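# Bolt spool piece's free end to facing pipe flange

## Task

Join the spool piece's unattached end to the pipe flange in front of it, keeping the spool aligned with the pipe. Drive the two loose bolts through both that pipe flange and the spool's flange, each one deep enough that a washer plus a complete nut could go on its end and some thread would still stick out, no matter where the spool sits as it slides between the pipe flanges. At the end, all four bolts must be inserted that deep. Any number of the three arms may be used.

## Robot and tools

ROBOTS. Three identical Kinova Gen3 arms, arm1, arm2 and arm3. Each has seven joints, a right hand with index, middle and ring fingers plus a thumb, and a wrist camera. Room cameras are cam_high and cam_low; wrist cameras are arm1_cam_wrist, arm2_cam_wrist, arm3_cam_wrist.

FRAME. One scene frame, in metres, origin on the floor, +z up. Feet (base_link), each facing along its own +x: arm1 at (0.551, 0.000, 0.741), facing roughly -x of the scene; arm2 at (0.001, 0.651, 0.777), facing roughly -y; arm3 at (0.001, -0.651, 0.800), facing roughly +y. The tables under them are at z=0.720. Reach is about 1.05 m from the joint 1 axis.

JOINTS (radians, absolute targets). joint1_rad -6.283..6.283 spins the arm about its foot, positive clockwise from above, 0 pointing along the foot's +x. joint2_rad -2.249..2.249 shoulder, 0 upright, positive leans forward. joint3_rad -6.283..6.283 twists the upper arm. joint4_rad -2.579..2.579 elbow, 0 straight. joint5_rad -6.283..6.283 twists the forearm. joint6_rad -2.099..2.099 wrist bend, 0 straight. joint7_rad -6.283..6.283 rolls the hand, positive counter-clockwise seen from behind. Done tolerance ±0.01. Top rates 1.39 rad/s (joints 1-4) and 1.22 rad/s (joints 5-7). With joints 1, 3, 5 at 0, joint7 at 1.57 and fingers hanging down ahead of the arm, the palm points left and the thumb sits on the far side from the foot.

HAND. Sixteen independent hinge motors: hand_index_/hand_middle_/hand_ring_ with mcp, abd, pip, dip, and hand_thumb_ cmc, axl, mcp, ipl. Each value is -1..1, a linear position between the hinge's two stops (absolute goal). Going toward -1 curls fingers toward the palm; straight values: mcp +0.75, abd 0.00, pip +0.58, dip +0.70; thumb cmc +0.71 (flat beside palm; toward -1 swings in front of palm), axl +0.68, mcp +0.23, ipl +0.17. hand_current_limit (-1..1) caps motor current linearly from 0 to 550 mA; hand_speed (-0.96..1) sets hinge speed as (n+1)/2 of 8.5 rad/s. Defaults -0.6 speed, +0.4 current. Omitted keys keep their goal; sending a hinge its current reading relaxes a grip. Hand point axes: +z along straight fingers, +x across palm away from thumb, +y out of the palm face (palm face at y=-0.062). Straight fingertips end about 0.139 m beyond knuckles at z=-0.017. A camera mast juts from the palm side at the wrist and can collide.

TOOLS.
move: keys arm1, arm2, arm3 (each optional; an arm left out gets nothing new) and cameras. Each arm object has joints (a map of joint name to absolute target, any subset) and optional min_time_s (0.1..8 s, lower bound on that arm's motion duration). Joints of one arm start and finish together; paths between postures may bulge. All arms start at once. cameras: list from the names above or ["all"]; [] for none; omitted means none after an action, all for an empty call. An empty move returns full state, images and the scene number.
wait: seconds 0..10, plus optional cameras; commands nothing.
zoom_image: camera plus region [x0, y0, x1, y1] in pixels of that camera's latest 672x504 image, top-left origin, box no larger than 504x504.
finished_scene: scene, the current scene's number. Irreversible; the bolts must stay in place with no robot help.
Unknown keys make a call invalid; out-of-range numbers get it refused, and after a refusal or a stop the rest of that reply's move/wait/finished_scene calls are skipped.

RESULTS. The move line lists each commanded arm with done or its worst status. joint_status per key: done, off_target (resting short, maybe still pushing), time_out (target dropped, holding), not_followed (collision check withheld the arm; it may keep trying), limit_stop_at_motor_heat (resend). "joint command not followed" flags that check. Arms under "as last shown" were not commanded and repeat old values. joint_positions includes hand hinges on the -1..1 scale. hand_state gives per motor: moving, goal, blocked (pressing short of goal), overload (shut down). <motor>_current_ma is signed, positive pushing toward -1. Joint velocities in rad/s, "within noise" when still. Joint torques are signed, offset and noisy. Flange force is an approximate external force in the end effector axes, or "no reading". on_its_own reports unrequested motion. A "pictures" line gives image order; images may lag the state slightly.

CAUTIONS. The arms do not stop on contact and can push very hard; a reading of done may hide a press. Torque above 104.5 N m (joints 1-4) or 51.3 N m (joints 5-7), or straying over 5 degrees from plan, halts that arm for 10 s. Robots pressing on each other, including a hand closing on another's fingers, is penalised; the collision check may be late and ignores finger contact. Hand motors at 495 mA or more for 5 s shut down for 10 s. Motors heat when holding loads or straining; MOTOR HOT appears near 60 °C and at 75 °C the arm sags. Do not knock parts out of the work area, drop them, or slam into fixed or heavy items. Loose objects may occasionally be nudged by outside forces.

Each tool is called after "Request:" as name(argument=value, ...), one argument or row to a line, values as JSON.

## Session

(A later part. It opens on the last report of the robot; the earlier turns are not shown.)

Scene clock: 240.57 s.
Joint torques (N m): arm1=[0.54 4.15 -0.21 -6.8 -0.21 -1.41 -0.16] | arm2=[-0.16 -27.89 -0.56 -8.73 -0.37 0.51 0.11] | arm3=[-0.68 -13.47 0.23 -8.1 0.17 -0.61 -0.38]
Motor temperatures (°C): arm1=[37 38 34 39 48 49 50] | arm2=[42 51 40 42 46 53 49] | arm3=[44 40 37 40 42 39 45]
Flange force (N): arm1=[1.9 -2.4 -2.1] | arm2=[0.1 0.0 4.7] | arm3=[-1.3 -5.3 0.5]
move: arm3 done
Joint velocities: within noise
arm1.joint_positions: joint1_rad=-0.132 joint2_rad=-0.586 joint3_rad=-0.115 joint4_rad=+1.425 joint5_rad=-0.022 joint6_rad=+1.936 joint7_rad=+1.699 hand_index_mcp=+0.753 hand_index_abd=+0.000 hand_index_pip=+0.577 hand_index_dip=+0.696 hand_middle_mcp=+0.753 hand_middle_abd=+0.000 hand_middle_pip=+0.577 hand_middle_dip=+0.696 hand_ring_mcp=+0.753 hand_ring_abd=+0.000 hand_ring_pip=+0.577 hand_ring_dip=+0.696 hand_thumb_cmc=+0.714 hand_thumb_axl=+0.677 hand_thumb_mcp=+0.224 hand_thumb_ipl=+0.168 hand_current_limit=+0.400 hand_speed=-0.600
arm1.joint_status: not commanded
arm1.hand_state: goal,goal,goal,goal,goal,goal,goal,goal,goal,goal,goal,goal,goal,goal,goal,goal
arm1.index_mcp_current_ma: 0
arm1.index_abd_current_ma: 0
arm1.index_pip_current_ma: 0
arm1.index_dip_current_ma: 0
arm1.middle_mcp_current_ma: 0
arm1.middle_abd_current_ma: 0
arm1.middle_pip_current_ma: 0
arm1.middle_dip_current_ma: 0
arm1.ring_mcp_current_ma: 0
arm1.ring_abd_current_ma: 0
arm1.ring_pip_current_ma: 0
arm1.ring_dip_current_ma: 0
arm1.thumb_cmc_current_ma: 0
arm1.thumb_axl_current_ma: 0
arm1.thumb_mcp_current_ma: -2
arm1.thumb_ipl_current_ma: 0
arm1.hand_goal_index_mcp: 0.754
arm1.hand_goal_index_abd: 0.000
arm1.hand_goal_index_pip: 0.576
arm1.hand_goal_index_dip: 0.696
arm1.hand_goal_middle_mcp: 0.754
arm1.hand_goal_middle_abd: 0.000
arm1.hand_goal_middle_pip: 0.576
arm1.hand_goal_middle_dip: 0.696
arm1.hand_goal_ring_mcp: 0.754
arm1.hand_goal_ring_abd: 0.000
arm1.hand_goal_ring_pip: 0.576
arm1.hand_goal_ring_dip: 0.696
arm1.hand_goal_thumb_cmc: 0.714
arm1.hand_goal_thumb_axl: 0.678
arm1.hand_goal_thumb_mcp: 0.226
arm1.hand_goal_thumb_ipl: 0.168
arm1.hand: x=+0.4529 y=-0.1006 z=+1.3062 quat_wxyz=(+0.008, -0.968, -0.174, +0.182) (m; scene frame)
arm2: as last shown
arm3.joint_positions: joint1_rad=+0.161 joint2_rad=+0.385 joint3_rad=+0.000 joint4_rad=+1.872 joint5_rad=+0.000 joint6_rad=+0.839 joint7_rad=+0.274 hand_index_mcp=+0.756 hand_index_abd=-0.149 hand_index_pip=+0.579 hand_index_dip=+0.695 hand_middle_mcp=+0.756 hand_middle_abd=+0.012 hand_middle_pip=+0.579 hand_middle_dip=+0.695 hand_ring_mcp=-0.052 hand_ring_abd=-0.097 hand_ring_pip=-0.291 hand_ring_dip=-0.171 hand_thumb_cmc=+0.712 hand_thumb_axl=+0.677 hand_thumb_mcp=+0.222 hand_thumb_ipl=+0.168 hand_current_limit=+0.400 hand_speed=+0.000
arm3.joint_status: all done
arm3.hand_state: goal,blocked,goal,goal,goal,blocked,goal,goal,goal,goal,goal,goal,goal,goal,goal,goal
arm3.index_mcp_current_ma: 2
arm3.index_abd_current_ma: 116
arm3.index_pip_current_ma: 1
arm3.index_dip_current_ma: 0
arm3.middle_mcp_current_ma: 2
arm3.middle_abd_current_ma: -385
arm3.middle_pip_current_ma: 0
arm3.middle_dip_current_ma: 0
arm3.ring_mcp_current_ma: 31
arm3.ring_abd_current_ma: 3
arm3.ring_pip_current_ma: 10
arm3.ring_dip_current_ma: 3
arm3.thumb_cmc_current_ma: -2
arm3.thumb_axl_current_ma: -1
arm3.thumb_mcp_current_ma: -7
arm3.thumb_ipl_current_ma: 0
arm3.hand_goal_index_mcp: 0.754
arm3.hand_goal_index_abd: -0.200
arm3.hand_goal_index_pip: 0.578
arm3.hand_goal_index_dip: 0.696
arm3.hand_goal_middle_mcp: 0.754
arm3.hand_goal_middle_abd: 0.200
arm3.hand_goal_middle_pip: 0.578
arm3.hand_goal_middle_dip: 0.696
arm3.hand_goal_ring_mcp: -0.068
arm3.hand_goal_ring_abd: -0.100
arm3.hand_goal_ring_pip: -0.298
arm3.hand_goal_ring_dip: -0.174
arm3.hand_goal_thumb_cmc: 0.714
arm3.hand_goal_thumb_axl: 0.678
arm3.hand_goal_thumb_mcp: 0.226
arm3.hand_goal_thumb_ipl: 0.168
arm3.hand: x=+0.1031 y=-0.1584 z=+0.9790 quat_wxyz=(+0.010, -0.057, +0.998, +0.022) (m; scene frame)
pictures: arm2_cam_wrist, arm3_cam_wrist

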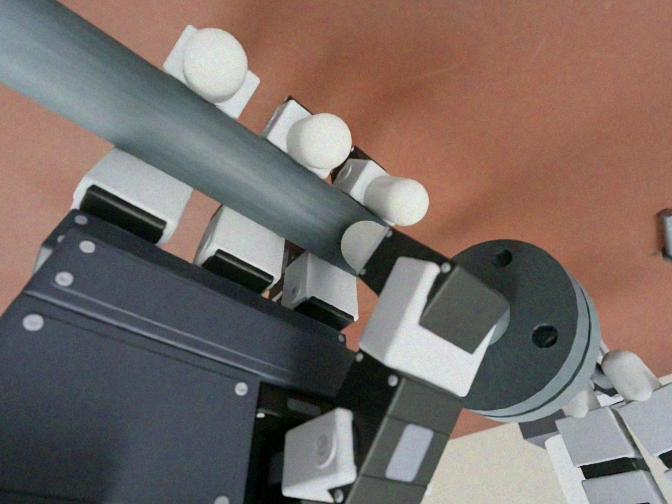

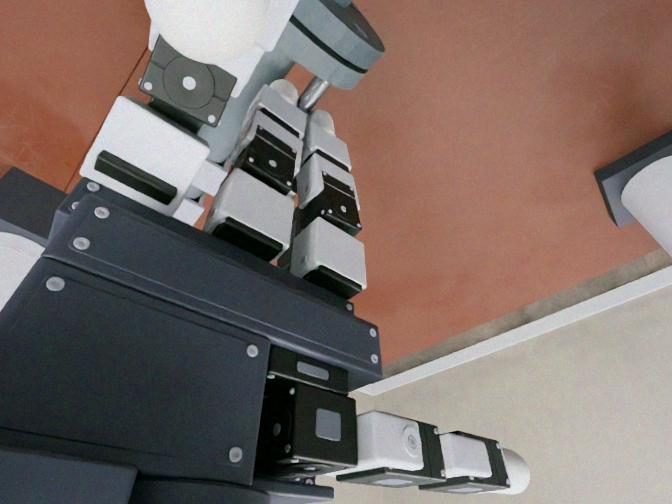

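Request:
move(
  arm3={"joints":{"joint1_rad":0.1582,"joint2_rad":0.3947,"joint4_rad":1.857,"joint6_rad":0.8449,"joint7_rad":0.2709},"min_time_s":2},
  cameras=["arm2_cam_wrist","arm3_cam_wrist"],
)

Request:
zoom_image(
  camera="arm3_cam_wrist",
  region=[265, 20, 355, 110],
)

Request:
zoom_image(
  camera="arm2_cam_wrist",
  region=[525, 316, 565, 356],
)

Scene clock: 245.20 s.
Joint torques (N m): arm1=[0.48 4.09 -0.16 -6.77 -0.23 -1.36 -0.17] | arm2=[-0.17 -27.83 -0.54 -8.78 -0.4 0.52 0.11] | arm3=[-0.68 -13.57 0.24 -8.08 0.15 -0.63 -0.37]
Motor temperatures (°C): arm1=[37 38 34 39 48 49 50] | arm2=[42 52 40 42 46 53 49] | arm3=[44 40 37 40 42 39 45]
Flange force (N): arm1=[1.6 -2.2 -2.1] | arm2=[0.6 0.0 4.6] | arm3=[-1.3 -5.3 0.2]
move: arm3 done
Joint velocities: within noise
arm1, arm2: as last shown
arm3.joint_positions: joint1_rad=+0.158 joint2_rad=+0.395 joint3_rad=+0.000 joint4_rad=+1.857 joint5_rad=+0.000 joint6_rad=+0.845 joint7_rad=+0.271 hand_index_mcp=+0.756 hand_index_abd=-0.149 hand_index_pip=+0.579 hand_index_dip=+0.695 hand_middle_mcp=+0.756 hand_middle_abd=+0.012 hand_middle_pip=+0.579 hand_middle_dip=+0.695 hand_ring_mcp=-0.052 hand_ring_abd=-0.097 hand_ring_pip=-0.291 hand_ring_dip=-0.171 hand_thumb_cmc=+0.712 hand_thumb_axl=+0.677 hand_thumb_mcp=+0.222 hand_thumb_ipl=+0.168 hand_current_limit=+0.400 hand_speed=+0.000
arm3.joint_status: all done
arm3.hand_state: goal,blocked,goal,goal,goal,blocked,goal,goal,goal,goal,goal,goal,goal,goal,goal,goal
arm3.index_mcp_current_ma: 2
arm3.index_abd_current_ma: 116
arm3.index_pip_current_ma: 1
arm3.index_dip_current_ma: 0
arm3.middle_mcp_current_ma: 2
arm3.middle_abd_current_ma: -385
arm3.middle_pip_current_ma: 0
arm3.middle_dip_current_ma: 0
arm3.ring_mcp_current_ma: 31
arm3.ring_abd_current_ma: 3
arm3.ring_pip_current_ma: 10
arm3.ring_dip_current_ma: 3
arm3.thumb_cmc_current_ma: -2
arm3.thumb_axl_current_ma: -1
arm3.thumb_mcp_current_ma: -7
arm3.thumb_ipl_current_ma: 0
arm3.hand_goal_index_mcp: 0.754
arm3.hand_goal_index_abd: -0.200
arm3.hand_goal_index_pip: 0.578
arm3.hand_goal_index_dip: 0.696
arm3.hand_goal_middle_mcp: 0.754
arm3.hand_goal_middle_abd: 0.200
arm3.hand_goal_middle_pip: 0.578
arm3.hand_goal_middle_dip: 0.696
arm3.hand_goal_ring_mcp: -0.068
arm3.hand_goal_ring_abd: -0.100
arm3.hand_goal_ring_pip: -0.298
arm3.hand_goal_ring_dip: -0.174
arm3.hand_goal_thumb_cmc: 0.714
arm3.hand_goal_thumb_axl: 0.678
arm3.hand_goal_thumb_mcp: 0.226
arm3.hand_goal_thumb_ipl: 0.168
arm3.hand: x=+0.1026 y=-0.1534 z=+0.9790 quat_wxyz=(+0.010, -0.057, +0.998, +0.022) (m; scene frame)
pictures: arm2_cam_wrist, arm3_cam_wrist

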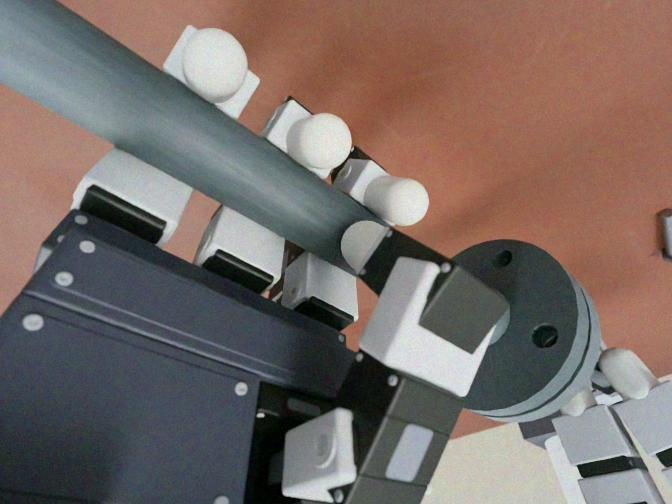

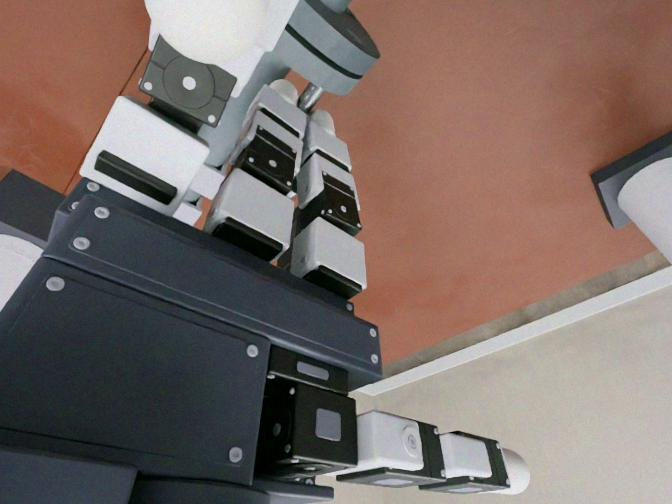

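Scaled by 5.600.

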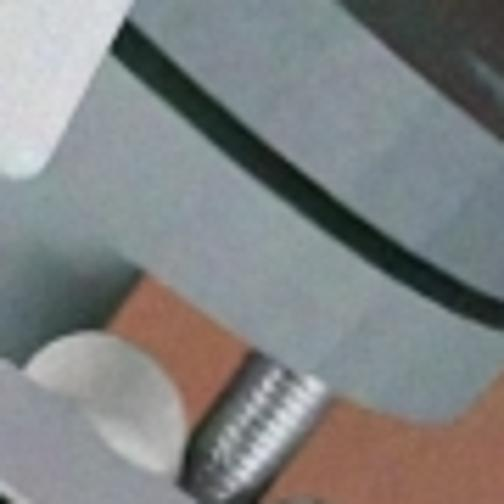

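Scaled by 12.600.

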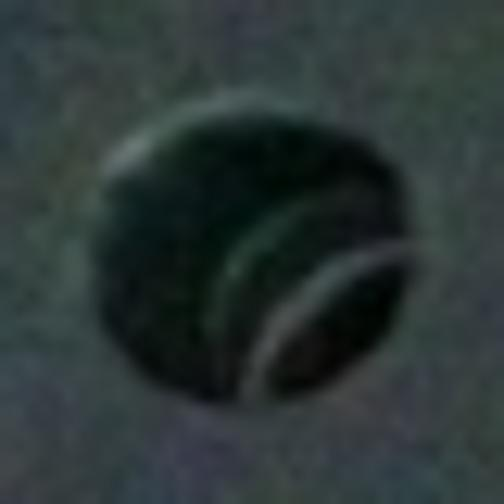

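Request:
move(
  arm3={"joints":{"joint1_rad":0.1559,"joint2_rad":0.4021,"joint4_rad":1.8447,"joint6_rad":0.8498,"joint7_rad":0.2686},"min_time_s":2},
  cameras=["arm2_cam_wrist","arm3_cam_wrist"],
)

Request:
zoom_image(
  camera="arm3_cam_wrist",
  region=[265, 20, 355, 110],
)

Request:
zoom_image(
  camera="arm2_cam_wrist",
  region=[525, 316, 565, 356],
)

Scene clock: 249.37 s.
Joint torques (N m): arm1=[0.54 4.24 -0.21 -6.74 -0.15 -1.34 -0.18] | arm2=[-0.16 -27.88 -0.57 -8.76 -0.39 0.52 0.1] | arm3=[-0.71 -13.84 0.14 -8.19 0.16 -0.58 -0.4]
Motor temperatures (°C): arm1=[37 38 34 39 48 49 50] | arm2=[42 52 40 42 46 53 49] | arm3=[44 40 37 40 42 39 45]
Flange force (N): arm1=[1.9 -2.3 -2.0] | arm2=[0.3 0.0 4.7] | arm3=[-1.4 -5.5 0.7]
move: arm3 done
Joint velocities: within noise
arm1, arm2: as last shown
arm3.joint_positions: joint1_rad=+0.156 joint2_rad=+0.402 joint3_rad=+0.000 joint4_rad=+1.845 joint5_rad=+0.000 joint6_rad=+0.850 joint7_rad=+0.269 hand_index_mcp=+0.756 hand_index_abd=-0.149 hand_index_pip=+0.579 hand_index_dip=+0.695 hand_middle_mcp=+0.756 hand_middle_abd=+0.012 hand_middle_pip=+0.579 hand_middle_dip=+0.695 hand_ring_mcp=-0.052 hand_ring_abd=-0.097 hand_ring_pip=-0.291 hand_ring_dip=-0.171 hand_thumb_cmc=+0.712 hand_thumb_axl=+0.677 hand_thumb_mcp=+0.222 hand_thumb_ipl=+0.168 hand_current_limit=+0.400 hand_speed=+0.000
arm3.joint_status: all done
arm3.hand_state: goal,blocked,goal,goal,goal,blocked,goal,goal,goal,goal,goal,goal,goal,goal,goal,goal
arm3.index_mcp_current_ma: 1
arm3.index_abd_current_ma: 116
arm3.index_pip_current_ma: 1
arm3.index_dip_current_ma: 0
arm3.middle_mcp_current_ma: 2
arm3.middle_abd_current_ma: -385
arm3.middle_pip_current_ma: 0
arm3.middle_dip_current_ma: 0
arm3.ring_mcp_current_ma: 31
arm3.ring_abd_current_ma: 3
arm3.ring_pip_current_ma: 10
arm3.ring_dip_current_ma: 3
arm3.thumb_cmc_current_ma: -2
arm3.thumb_axl_current_ma: -1
arm3.thumb_mcp_current_ma: -7
arm3.thumb_ipl_current_ma: 0
arm3.hand_goal_index_mcp: 0.754
arm3.hand_goal_index_abd: -0.200
arm3.hand_goal_index_pip: 0.578
arm3.hand_goal_index_dip: 0.696
arm3.hand_goal_middle_mcp: 0.754
arm3.hand_goal_middle_abd: 0.200
arm3.hand_goal_middle_pip: 0.578
arm3.hand_goal_middle_dip: 0.696
arm3.hand_goal_ring_mcp: -0.068
arm3.hand_goal_ring_abd: -0.100
arm3.hand_goal_ring_pip: -0.298
arm3.hand_goal_ring_dip: -0.174
arm3.hand_goal_thumb_cmc: 0.714
arm3.hand_goal_thumb_axl: 0.678
arm3.hand_goal_thumb_mcp: 0.226
arm3.hand_goal_thumb_ipl: 0.168
arm3.hand: x=+0.1023 y=-0.1494 z=+0.9790 quat_wxyz=(+0.010, -0.057, +0.998, +0.022) (m; scene frame)
pictures: arm2_cam_wrist, arm3_cam_wrist

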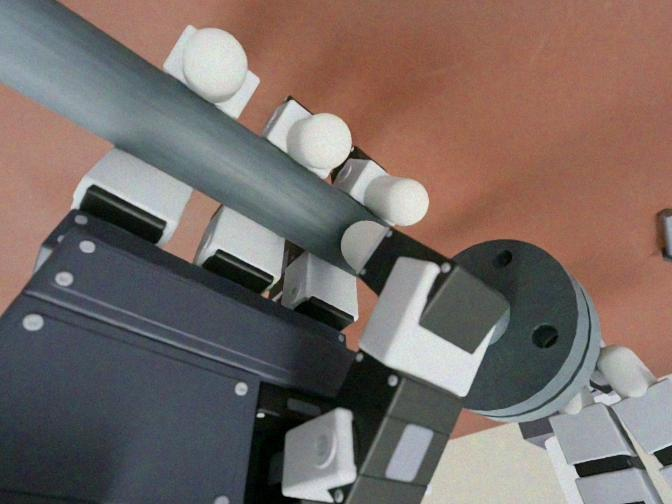

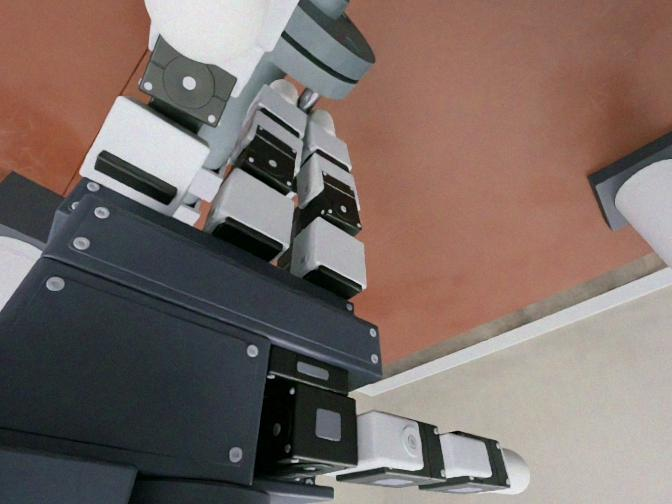

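Scaled by 5.600.

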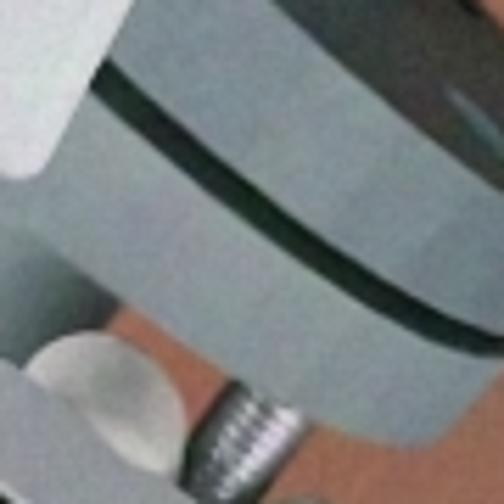

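Scaled by 12.600.

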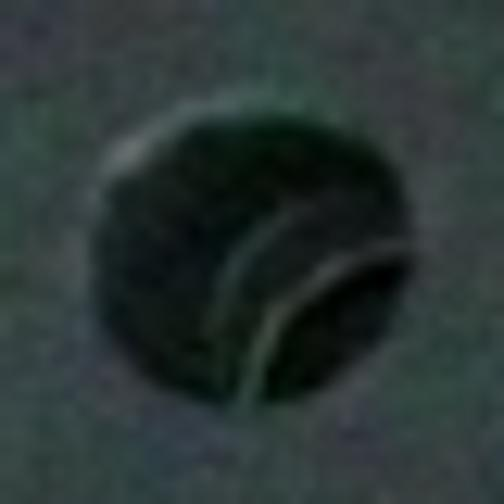

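Request:
move(
  arm3={"joints":{"joint1_rad":0.153,"joint2_rad":0.4113,"joint4_rad":1.8293,"joint6_rad":0.856,"joint7_rad":0.2657},"min_time_s":2},
  cameras=["arm2_cam_wrist","arm3_cam_wrist"],
)

Request:
zoom_image(
  camera="arm3_cam_wrist",
  region=[265, 20, 355, 110],
)

Request:
zoom_image(
  camera="arm2_cam_wrist",
  region=[525, 316, 565, 356],
)

Scene clock: 253.00 s.
Joint torques (N m): arm1=[0.49 4.21 -0.05 -6.76 -0.19 -1.37 -0.18] | arm2=[-0.13 -27.87 -0.56 -8.74 -0.38 0.51 0.14] | arm3=[-0.6 -13.98 0.22 -8.26 0.19 -0.69 -0.39]
Motor temperatures (°C): arm1=[37 38 34 39 48 49 50] | arm2=[42 52 40 42 46 53 49] | arm3=[44 40 37 40 42 39 45]
Flange force (N): arm1=[1.8 -1.8 -2.1] | arm2=[0.1 0.0 4.6] | arm3=[-1.1 -5.5 0.3]
move: arm3 done
Joint velocities: within noise
arm1: as last shown
arm2.joint_positions: joint1_rad=-0.112 joint2_rad=+1.116 joint3_rad=+0.000 joint4_rad=+0.836 joint5_rad=+0.000 joint6_rad=+1.190 joint7_rad=+1.579 hand_index_mcp=+0.741 hand_index_abd=-0.003 hand_index_pip=-0.664 hand_index_dip=-0.193 hand_middle_mcp=+0.761 hand_middle_abd=+0.000 hand_middle_pip=-0.686 hand_middle_dip=-0.182 hand_ring_mcp=+0.796 hand_ring_abd=+0.001 hand_ring_pip=-0.675 hand_ring_dip=-0.231 hand_thumb_cmc=-0.570 hand_thumb_axl=+0.675 hand_thumb_mcp=-0.278 hand_thumb_ipl=-0.643 hand_current_limit=+0.400 hand_speed=+0.000
arm2.joint_status: not commanded
arm2.hand_state: goal,goal,blocked,blocked,goal,goal,blocked,blocked,blocked,goal,blocked,blocked,goal,goal,goal,goal
arm2.index_mcp_current_ma: -61
arm2.index_abd_current_ma: -11
arm2.index_pip_current_ma: 385
arm2.index_dip_current_ma: 385
arm2.middle_mcp_current_ma: 31
arm2.middle_abd_current_ma: 0
arm2.middle_pip_current_ma: 385
arm2.middle_dip_current_ma: 385
arm2.ring_mcp_current_ma: 205
arm2.ring_abd_current_ma: 3
arm2.ring_pip_current_ma: 385
arm2.ring_dip_current_ma: 385
arm2.thumb_cmc_current_ma: 2
arm2.thumb_axl_current_ma: -14
arm2.thumb_mcp_current_ma: 8
arm2.thumb_ipl_current_ma: -7
arm2.hand_goal_index_mcp: 0.754
arm2.hand_goal_index_abd: 0.000
arm2.hand_goal_index_pip: -0.800
arm2.hand_goal_index_dip: -0.350
arm2.hand_goal_middle_mcp: 0.754
arm2.hand_goal_middle_abd: 0.000
arm2.hand_goal_middle_pip: -0.800
arm2.hand_goal_middle_dip: -0.350
arm2.hand_goal_ring_mcp: 0.754
arm2.hand_goal_ring_abd: 0.000
arm2.hand_goal_ring_pip: -0.800
arm2.hand_goal_ring_dip: -0.350
arm2.hand_goal_thumb_cmc: -0.570
arm2.hand_goal_thumb_axl: 0.678
arm2.hand_goal_thumb_mcp: -0.280
arm2.hand_goal_thumb_ipl: -0.642
arm2.hand: x=+0.1130 y=-0.0331 z=+0.8369 quat_wxyz=(+0.004, +0.677, +0.736, -0.005) (m; scene frame)
arm3.joint_positions: joint1_rad=+0.153 joint2_rad=+0.411 joint3_rad=+0.000 joint4_rad=+1.829 joint5_rad=+0.000 joint6_rad=+0.856 joint7_rad=+0.266 hand_index_mcp=+0.755 hand_index_abd=-0.149 hand_index_pip=+0.579 hand_index_dip=+0.695 hand_middle_mcp=+0.756 hand_middle_abd=+0.012 hand_middle_pip=+0.579 hand_middle_dip=+0.695 hand_ring_mcp=-0.052 hand_ring_abd=-0.097 hand_ring_pip=-0.291 hand_ring_dip=-0.171 hand_thumb_cmc=+0.712 hand_thumb_axl=+0.677 hand_thumb_mcp=+0.222 hand_thumb_ipl=+0.168 hand_current_limit=+0.400 hand_speed=+0.000
arm3.joint_status: all done
arm3.hand_state: goal,blocked,goal,goal,goal,blocked,goal,goal,goal,goal,goal,goal,goal,goal,goal,goal
arm3.index_mcp_current_ma: 1
arm3.index_abd_current_ma: 116
arm3.index_pip_current_ma: 1
arm3.index_dip_current_ma: 0
arm3.middle_mcp_current_ma: 2
arm3.middle_abd_current_ma: -385
arm3.middle_pip_current_ma: 0
arm3.middle_dip_current_ma: 0
arm3.ring_mcp_current_ma: 31
arm3.ring_abd_current_ma: 3
arm3.ring_pip_current_ma: 10
arm3.ring_dip_current_ma: 3
arm3.thumb_cmc_current_ma: -2
arm3.thumb_axl_current_ma: -1
arm3.thumb_mcp_current_ma: -7
arm3.thumb_ipl_current_ma: 0
arm3.hand_goal_index_mcp: 0.754
arm3.hand_goal_index_abd: -0.200
arm3.hand_goal_index_pip: 0.578
arm3.hand_goal_index_dip: 0.696
arm3.hand_goal_middle_mcp: 0.754
arm3.hand_goal_middle_abd: 0.200
arm3.hand_goal_middle_pip: 0.578
arm3.hand_goal_middle_dip: 0.696
arm3.hand_goal_ring_mcp: -0.068
arm3.hand_goal_ring_abd: -0.100
arm3.hand_goal_ring_pip: -0.298
arm3.hand_goal_ring_dip: -0.174
arm3.hand_goal_thumb_cmc: 0.714
arm3.hand_goal_thumb_axl: 0.678
arm3.hand_goal_thumb_mcp: 0.226
arm3.hand_goal_thumb_ipl: 0.168
arm3.hand: x=+0.1018 y=-0.1444 z=+0.9790 quat_wxyz=(+0.010, -0.057, +0.998, +0.022) (m; scene frame)
pictures: arm2_cam_wrist, arm3_cam_wrist

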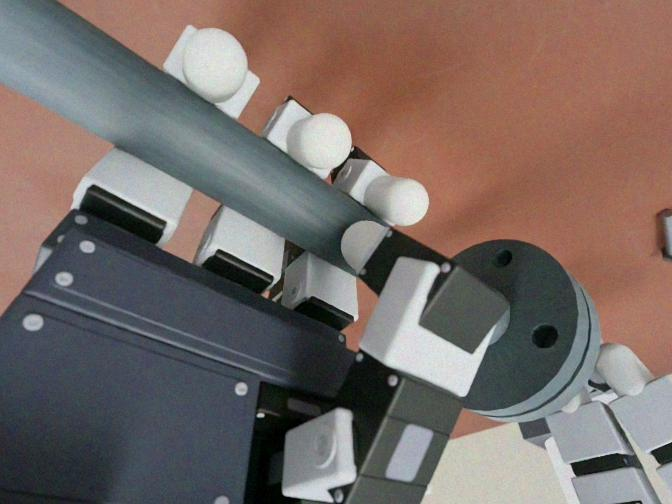

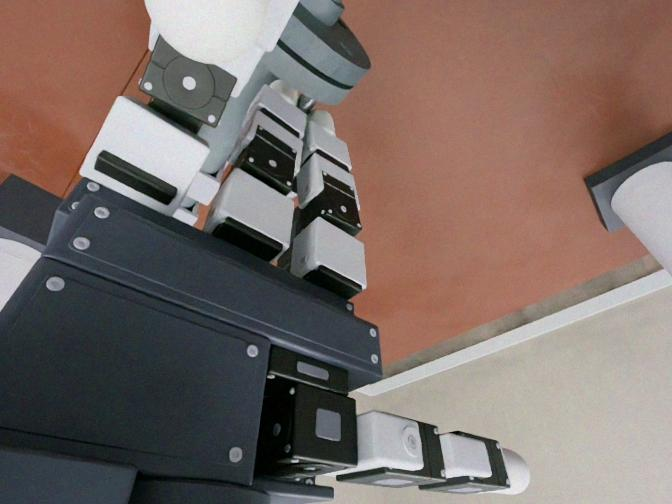

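Scaled by 5.600.

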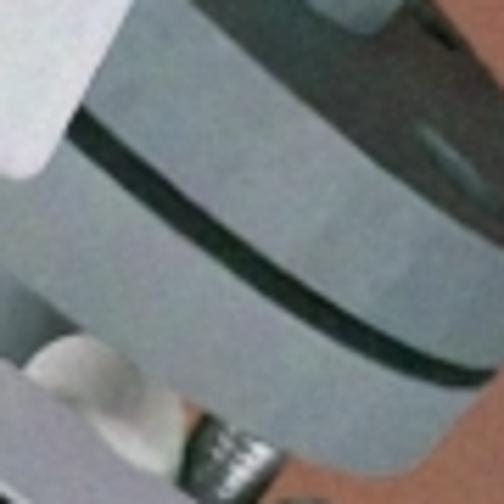

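Scaled by 12.600.

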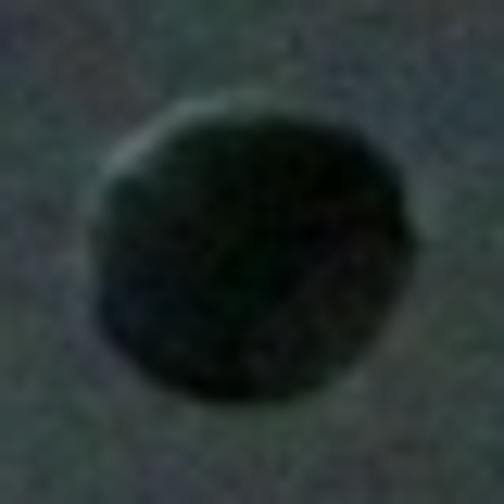

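Request:
move(
  arm3={"joints":{"joint1_rad":0.1513,"joint2_rad":0.4168,"joint4_rad":1.8199,"joint6_rad":0.8598,"joint7_rad":0.264},"min_time_s":1.5},
  cameras=["arm2_cam_wrist","arm3_cam_wrist","cam_high","cam_low"],
)

Request:
zoom_image(
  camera="arm3_cam_wrist",
  region=[265, 20, 355, 110],
)

Request:
zoom_image(
  camera="arm2_cam_wrist",
  region=[525, 316, 565, 356],
)

Request:
zoom_image(
  camera="cam_low",
  region=[405, 180, 515, 290],
)

Request:
zoom_image(
  camera="cam_high",
  region=[370, 210, 460, 300],
)

Scene clock: 257.27 s.
Joint torques (N m): arm1=[0.61 4.14 -0.1 -6.78 -0.27 -1.36 -0.17] | arm2=[-0.16 -27.84 -0.55 -8.77 -0.39 0.54 0.11] | arm3=[-0.67 -14.29 0.34 -8.32 0.22 -0.69 -0.38]
Motor temperatures (°C): arm1=[37 38 34 39 48 49 50] | arm2=[42 52 40 42 46 53 49] | arm3=[44 40 37 40 42 39 45]
Flange force (N): arm1=[1.7 -2.2 -2.0] | arm2=[0.6 0.0 4.7] | arm3=[-1.3 -5.3 0.7]
move: arm3 done
Joint velocities: within noise
arm1, arm2: as last shown
arm3.joint_positions: joint1_rad=+0.151 joint2_rad=+0.417 joint3_rad=+0.000 joint4_rad=+1.820 joint5_rad=+0.000 joint6_rad=+0.860 joint7_rad=+0.264 hand_index_mcp=+0.755 hand_index_abd=-0.149 hand_index_pip=+0.579 hand_index_dip=+0.695 hand_middle_mcp=+0.756 hand_middle_abd=+0.012 hand_middle_pip=+0.579 hand_middle_dip=+0.695 hand_ring_mcp=-0.052 hand_ring_abd=-0.097 hand_ring_pip=-0.291 hand_ring_dip=-0.171 hand_thumb_cmc=+0.712 hand_thumb_axl=+0.677 hand_thumb_mcp=+0.222 hand_thumb_ipl=+0.168 hand_current_limit=+0.400 hand_speed=+0.000
arm3.joint_status: all done
arm3.hand_state: goal,blocked,goal,goal,goal,blocked,goal,goal,goal,goal,goal,goal,goal,goal,goal,goal
arm3.index_mcp_current_ma: 0
arm3.index_abd_current_ma: 116
arm3.index_pip_current_ma: 1
arm3.index_dip_current_ma: 0
arm3.middle_mcp_current_ma: 2
arm3.middle_abd_current_ma: -385
arm3.middle_pip_current_ma: 0
arm3.middle_dip_current_ma: 0
arm3.ring_mcp_current_ma: 31
arm3.ring_abd_current_ma: 3
arm3.ring_pip_current_ma: 10
arm3.ring_dip_current_ma: 3
arm3.thumb_cmc_current_ma: -2
arm3.thumb_axl_current_ma: -1
arm3.thumb_mcp_current_ma: -7
arm3.thumb_ipl_current_ma: 0
arm3.hand_goal_index_mcp: 0.754
arm3.hand_goal_index_abd: -0.200
arm3.hand_goal_index_pip: 0.578
arm3.hand_goal_index_dip: 0.696
arm3.hand_goal_middle_mcp: 0.754
arm3.hand_goal_middle_abd: 0.200
arm3.hand_goal_middle_pip: 0.578
arm3.hand_goal_middle_dip: 0.696
arm3.hand_goal_ring_mcp: -0.068
arm3.hand_goal_ring_abd: -0.100
arm3.hand_goal_ring_pip: -0.298
arm3.hand_goal_ring_dip: -0.174
arm3.hand_goal_thumb_cmc: 0.714
arm3.hand_goal_thumb_axl: 0.678
arm3.hand_goal_thumb_mcp: 0.226
arm3.hand_goal_thumb_ipl: 0.168
arm3.hand: x=+0.1015 y=-0.1414 z=+0.9790 quat_wxyz=(+0.010, -0.057, +0.998, +0.022) (m; scene frame)
pictures: arm2_cam_wrist, arm3_cam_wrist, cam_high, cam_low

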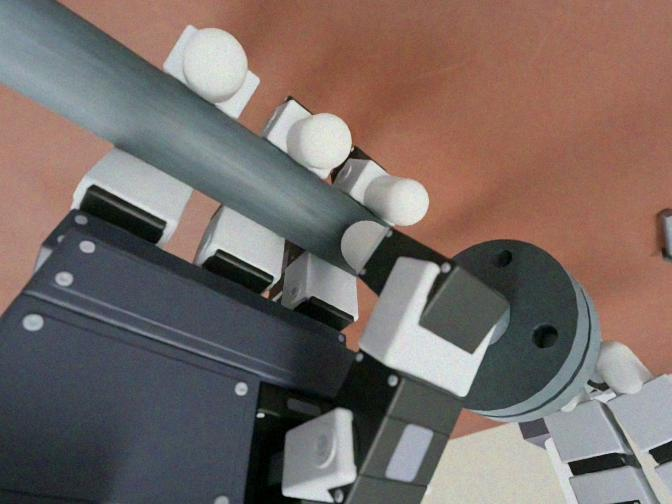

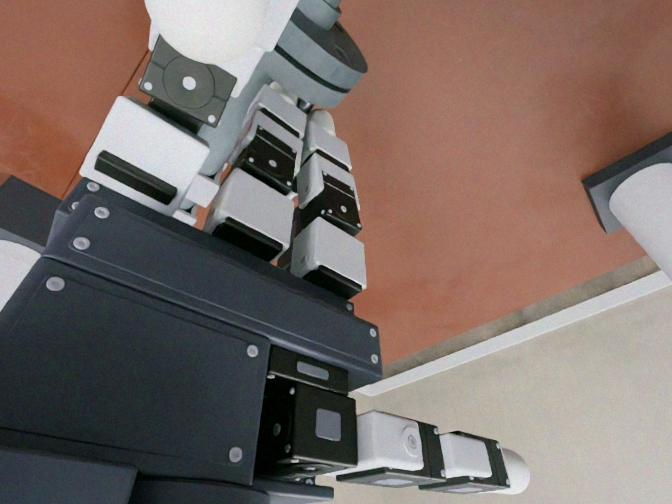

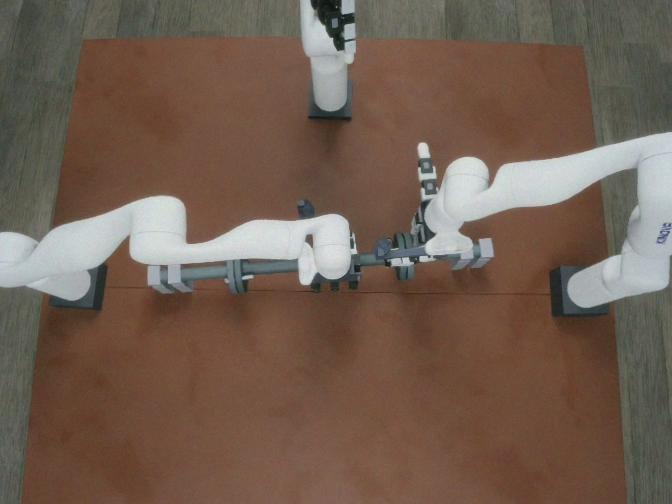

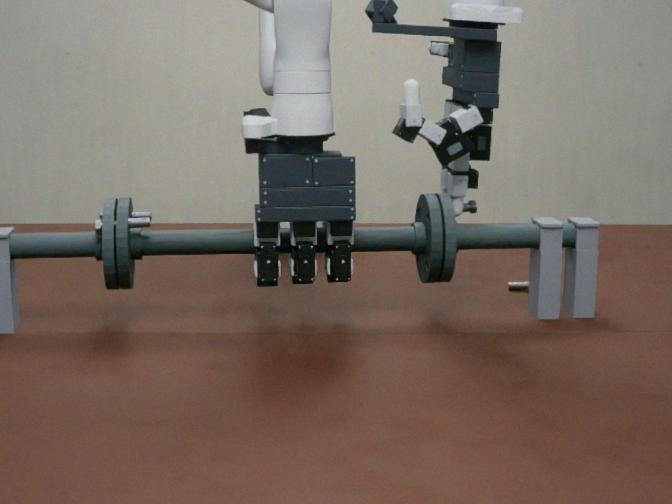

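Scaled by 5.600.

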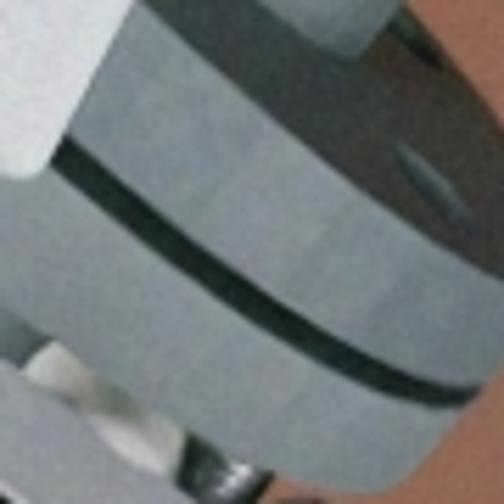

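Scaled by 12.600.

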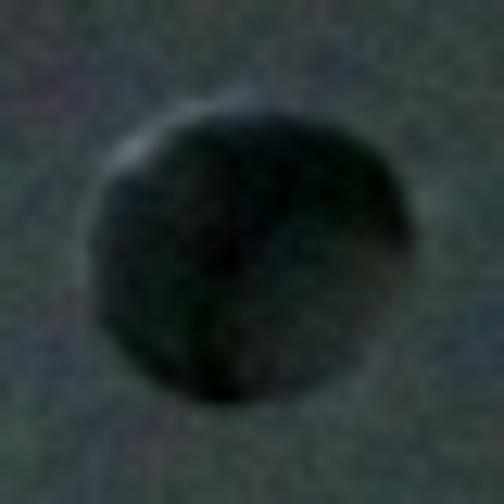

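Scaled by 4.582.

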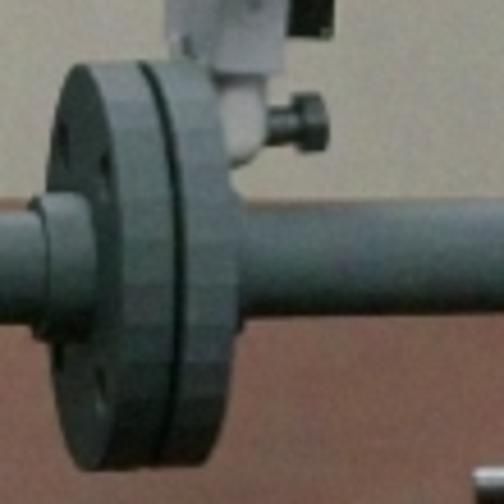

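Scaled by 5.600.

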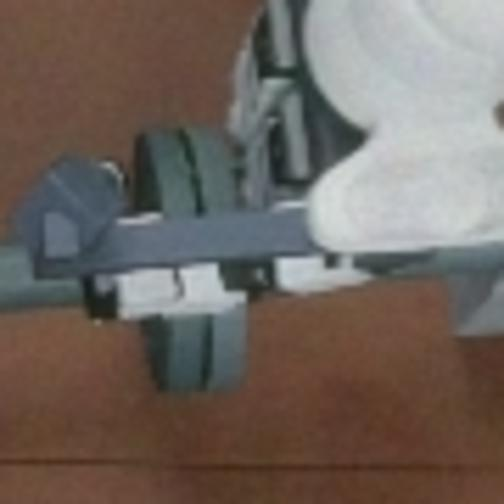

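Request:
move(
  arm3={"joints":{"hand_index_abd":0.1,"hand_middle_abd":-0.1,"hand_speed":-0.5}},
  cameras=["arm2_cam_wrist","arm3_cam_wrist","cam_low"],
)

Request:
zoom_image(
  camera="cam_low",
  region=[405, 180, 515, 290],
)

Request:
zoom_image(
  camera="arm2_cam_wrist",
  region=[525, 316, 565, 356],
)

Scene clock: 262.83 s.
Joint torques (N m): arm1=[0.56 4.12 -0.15 -6.73 -0.21 -1.34 -0.18] | arm2=[-0.36 -27.42 -0.67 -8.58 -0.42 0.53 0.09] | arm3=[-0.7 -13.91 0.25 -7.94 0.11 -0.58 -0.38]
Motor temperatures (°C): arm1=[37 38 34 39 48 49 50] | arm2=[42 53 40 42 46 53 49] | arm3=[44 40 37 40 42 39 45]
Flange force (N): arm1=[1.6 -2.3 -2.2] | arm2=[0.5 -0.3 4.0] | arm3=[-1.4 -4.9 -0.1]
move: arm3 done
Joint velocities: within noise
arm1, arm2: as last shown
arm2.joint_positions: joint1_rad=-0.112 joint2_rad=+1.116 joint3_rad=+0.000 joint4_rad=+0.836 joint5_rad=+0.000 joint6_rad=+1.190 joint7_rad=+1.579 hand_index_mcp=+0.742 hand_index_abd=-0.003 hand_index_pip=-0.667 hand_index_dip=-0.193 hand_middle_mcp=+0.762 hand_middle_abd=+0.000 hand_middle_pip=-0.687 hand_middle_dip=-0.182 hand_ring_mcp=+0.794 hand_ring_abd=+0.001 hand_ring_pip=-0.670 hand_ring_dip=-0.237 hand_thumb_cmc=-0.570 hand_thumb_axl=+0.675 hand_thumb_mcp=-0.279 hand_thumb_ipl=-0.643 hand_current_limit=+0.400 hand_speed=+0.000
arm2.index_mcp_current_ma: -56
arm2.middle_mcp_current_ma: 34
arm2.ring_mcp_current_ma: 195
arm2.thumb_cmc_current_ma: 1
arm2.thumb_axl_current_ma: -16
arm2.thumb_mcp_current_ma: 6
arm2.hand: x=+0.1130 y=-0.0332 z=+0.8370 quat_wxyz=(+0.004, +0.677, +0.736, -0.005) (m; scene frame)
arm3.joint_positions: joint1_rad=+0.151 joint2_rad=+0.417 joint3_rad=+0.000 joint4_rad=+1.820 joint5_rad=+0.000 joint6_rad=+0.860 joint7_rad=+0.264 hand_index_mcp=+0.754 hand_index_abd=+0.096 hand_index_pip=+0.579 hand_index_dip=+0.695 hand_middle_mcp=+0.755 hand_middle_abd=-0.096 hand_middle_pip=+0.579 hand_middle_dip=+0.695 hand_ring_mcp=-0.052 hand_ring_abd=-0.097 hand_ring_pip=-0.291 hand_ring_dip=-0.171 hand_thumb_cmc=+0.712 hand_thumb_axl=+0.677 hand_thumb_mcp=+0.222 hand_thumb_ipl=+0.168 hand_current_limit=+0.400 hand_speed=-0.500
arm3.joint_status: all done
arm3.hand_state: goal,goal,goal,goal,goal,goal,goal,goal,goal,goal,goal,goal,goal,goal,goal,goal
arm3.index_mcp_current_ma: 0
arm3.index_abd_current_ma: -4
arm3.index_pip_current_ma: 1
arm3.index_dip_current_ma: 0
arm3.middle_mcp_current_ma: 1
arm3.middle_abd_current_ma: 4
arm3.middle_pip_current_ma: 1
arm3.middle_dip_current_ma: 0
arm3.ring_mcp_current_ma: 31
arm3.ring_abd_current_ma: 3
arm3.ring_pip_current_ma: 10
arm3.ring_dip_current_ma: 3
arm3.thumb_cmc_current_ma: -2
arm3.thumb_axl_current_ma: -1
arm3.thumb_mcp_current_ma: -7
arm3.thumb_ipl_current_ma: 0
arm3.hand_goal_index_mcp: 0.754
arm3.hand_goal_index_abd: 0.100
arm3.hand_goal_index_pip: 0.578
arm3.hand_goal_index_dip: 0.696
arm3.hand_goal_middle_mcp: 0.754
arm3.hand_goal_middle_abd: -0.100
arm3.hand_goal_middle_pip: 0.578
arm3.hand_goal_middle_dip: 0.696
arm3.hand_goal_ring_mcp: -0.068
arm3.hand_goal_ring_abd: -0.100
arm3.hand_goal_ring_pip: -0.298
arm3.hand_goal_ring_dip: -0.174
arm3.hand_goal_thumb_cmc: 0.714
arm3.hand_goal_thumb_axl: 0.678
arm3.hand_goal_thumb_mcp: 0.226
arm3.hand_goal_thumb_ipl: 0.168
arm3.hand: x=+0.1015 y=-0.1414 z=+0.9791 quat_wxyz=(+0.010, -0.057, +0.998, +0.022) (m; scene frame)
pictures: arm2_cam_wrist, arm3_cam_wrist, cam_low

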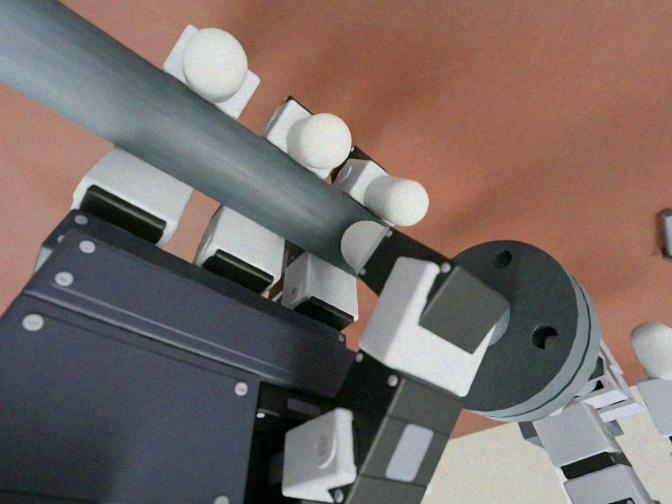

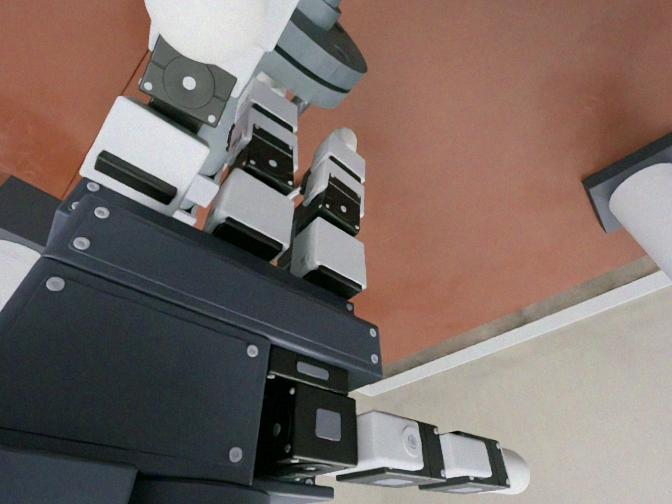

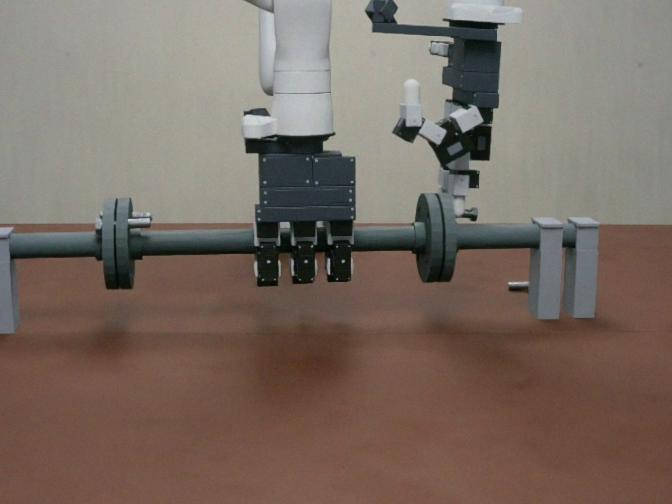

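Scaled by 4.582.

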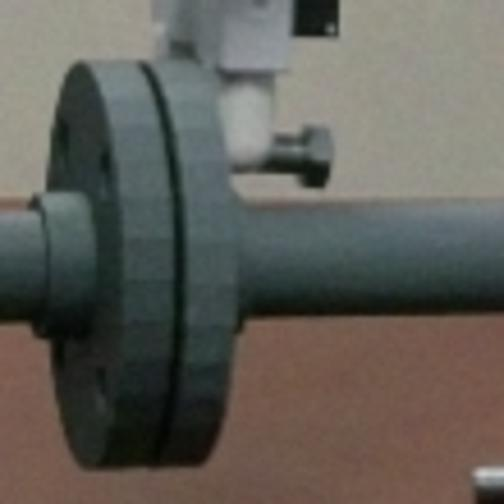

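Scaled by 12.600.

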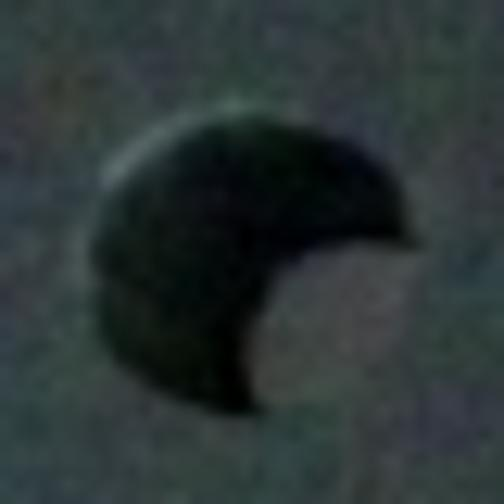

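Request:
move(
  arm3={"joints":{"joint1_rad":0.1866,"joint2_rad":0.3159,"joint4_rad":1.9839,"joint6_rad":0.7968,"joint7_rad":0.2993},"min_time_s":2.5},
  cameras=["arm2_cam_wrist","arm3_cam_wrist","cam_high","cam_low"],
)

Request:
zoom_image(
  camera="cam_low",
  region=[405, 180, 515, 290],
)

Request:
zoom_image(
  camera="arm3_cam_wrist",
  region=[230, 0, 400, 170],
)

Scene clock: 280.23 s.
Joint torques (N m): arm1=[0.51 4.09 -0.22 -6.81 -0.18 -1.36 -0.18] | arm2=[-0.23 -27.45 -0.55 -8.57 -0.39 0.55 0.06] | arm3=[-0.71 -11.84 0.19 -7.7 0.09 -0.59 -0.37]
Motor temperatures (°C): arm1=[37 38 34 39 48 49 50] | arm2=[42 52 40 42 46 53 49] | arm3=[44 40 37 40 42 39 45]
Flange force (N): arm1=[1.7 -2.4 -1.9] | arm2=[0.4 -0.2 4.1] | arm3=[-1.5 -5.0 0.0]
move: arm3 done
Joint velocities: within noise
arm1, arm2: as last shown
arm2.ring_mcp_current_ma: 194
arm2.hand: x=+0.1130 y=-0.0331 z=+0.8369 quat_wxyz=(+0.004, +0.677, +0.736, -0.005) (m; scene frame)
arm3.joint_positions: joint1_rad=+0.187 joint2_rad=+0.316 joint3_rad=+0.000 joint4_rad=+1.984 joint5_rad=+0.000 joint6_rad=+0.797 joint7_rad=+0.299 hand_index_mcp=+0.754 hand_index_abd=+0.096 hand_index_pip=+0.579 hand_index_dip=+0.695 hand_middle_mcp=+0.755 hand_middle_abd=-0.096 hand_middle_pip=+0.579 hand_middle_dip=+0.695 hand_ring_mcp=-0.052 hand_ring_abd=-0.097 hand_ring_pip=-0.291 hand_ring_dip=-0.171 hand_thumb_cmc=+0.712 hand_thumb_axl=+0.677 hand_thumb_mcp=+0.222 hand_thumb_ipl=+0.168 hand_current_limit=+0.400 hand_speed=-0.500
arm3.joint_status: all done
arm3.hand_state: goal,goal,goal,goal,goal,goal,goal,goal,goal,goal,goal,goal,goal,goal,goal,goal
arm3.index_mcp_current_ma: 0
arm3.index_abd_current_ma: -4
arm3.index_pip_current_ma: 1
arm3.index_dip_current_ma: 0
arm3.middle_mcp_current_ma: 1
arm3.middle_abd_current_ma: 4
arm3.middle_pip_current_ma: 1
arm3.middle_dip_current_ma: 0
arm3.ring_mcp_current_ma: 31
arm3.ring_abd_current_ma: 3
arm3.ring_pip_current_ma: 10
arm3.ring_dip_current_ma: 3
arm3.thumb_cmc_current_ma: -2
arm3.thumb_axl_current_ma: -1
arm3.thumb_mcp_current_ma: -7
arm3.thumb_ipl_current_ma: 0
arm3.hand_goal_index_mcp: 0.754
arm3.hand_goal_index_abd: 0.100
arm3.hand_goal_index_pip: 0.578
arm3.hand_goal_index_dip: 0.696
arm3.hand_goal_middle_mcp: 0.754
arm3.hand_goal_middle_abd: -0.100
arm3.hand_goal_middle_pip: 0.578
arm3.hand_goal_middle_dip: 0.696
arm3.hand_goal_ring_mcp: -0.068
arm3.hand_goal_ring_abd: -0.100
arm3.hand_goal_ring_pip: -0.298
arm3.hand_goal_ring_dip: -0.174
arm3.hand_goal_thumb_cmc: 0.714
arm3.hand_goal_thumb_axl: 0.678
arm3.hand_goal_thumb_mcp: 0.226
arm3.hand_goal_thumb_ipl: 0.168
arm3.hand: x=+0.1067 y=-0.1963 z=+0.9790 quat_wxyz=(+0.011, -0.057, +0.998, +0.022) (m; scene frame)
pictures: arm2_cam_wrist, arm3_cam_wrist, cam_high, cam_low

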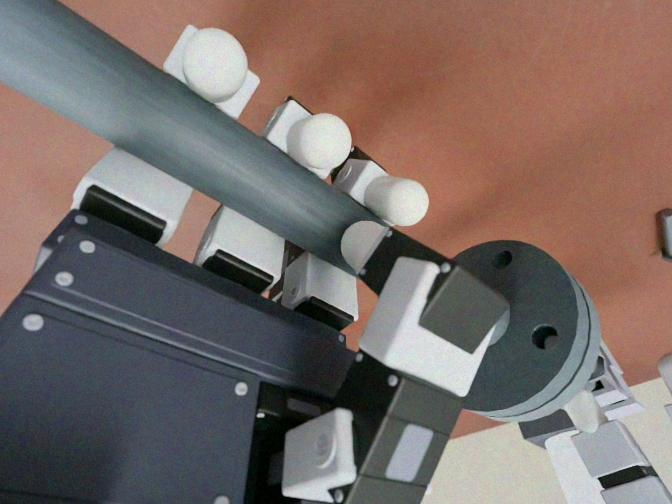

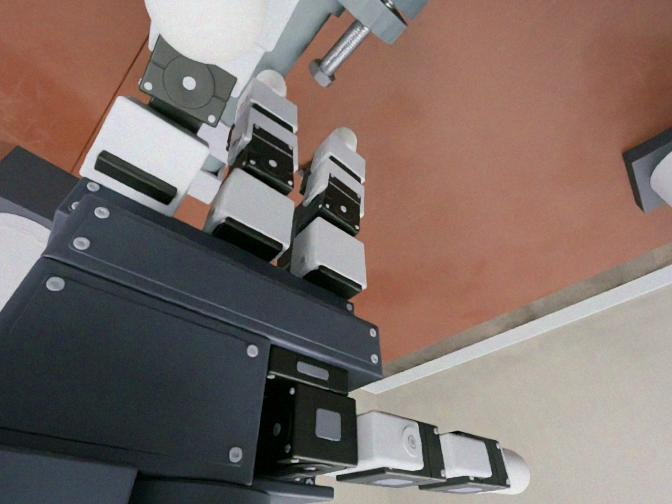

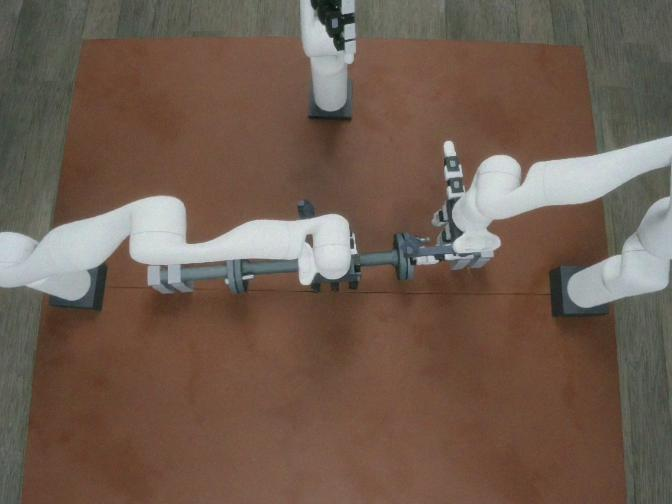

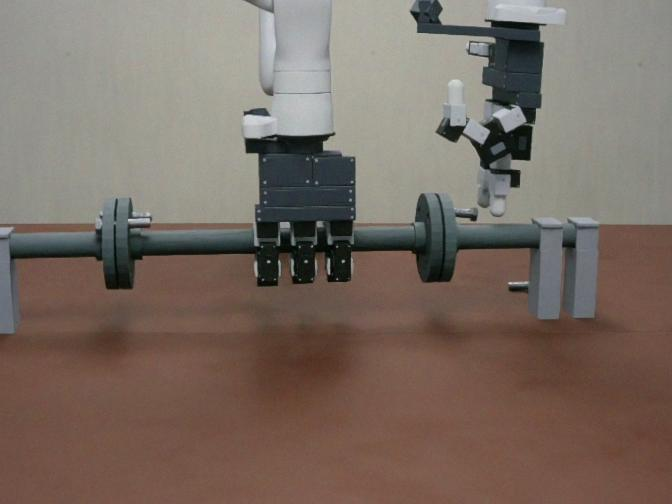

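Scaled by 4.582.

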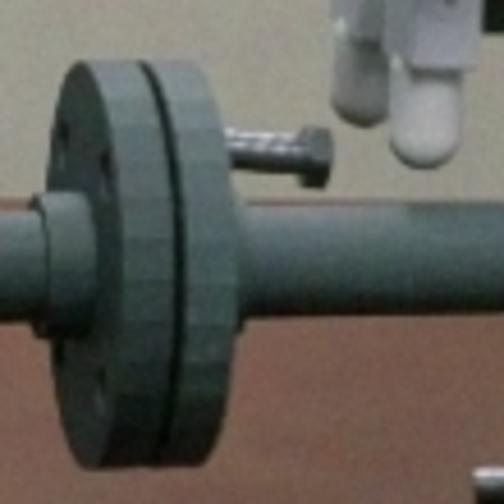

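Scaled by 2.965.

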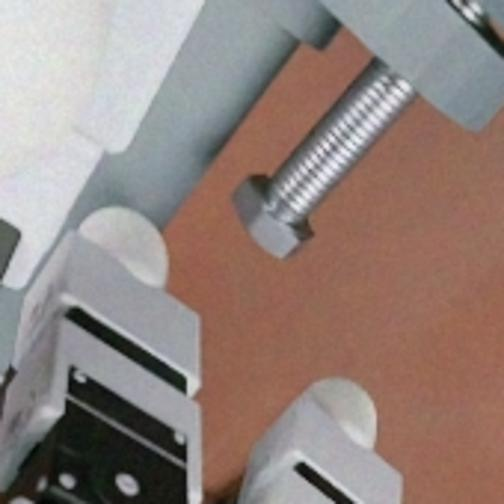

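Request:
zoom_image(
  camera="arm3_cam_wrist",
  region=[320, 0, 440, 90],
)

Request:
zoom_image(
  camera="arm2_cam_wrist",
  region=[440, 230, 620, 430],
)

Scaled by 4.200.

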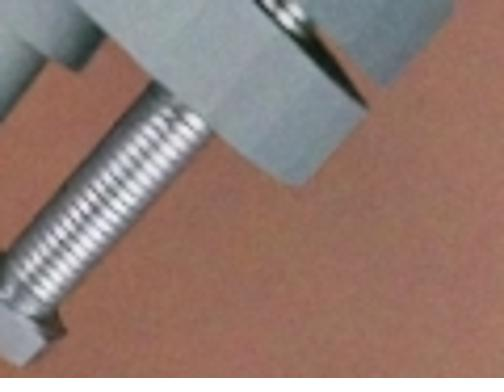

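Scaled by 2.520.

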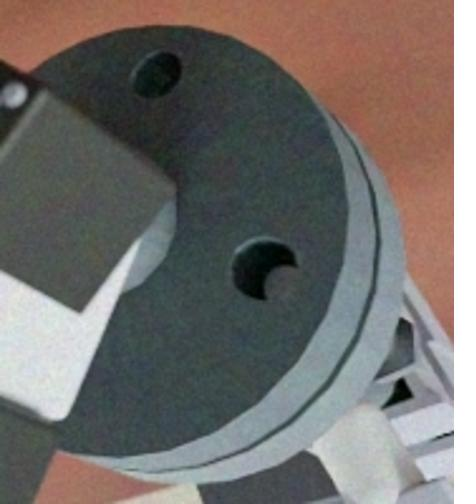

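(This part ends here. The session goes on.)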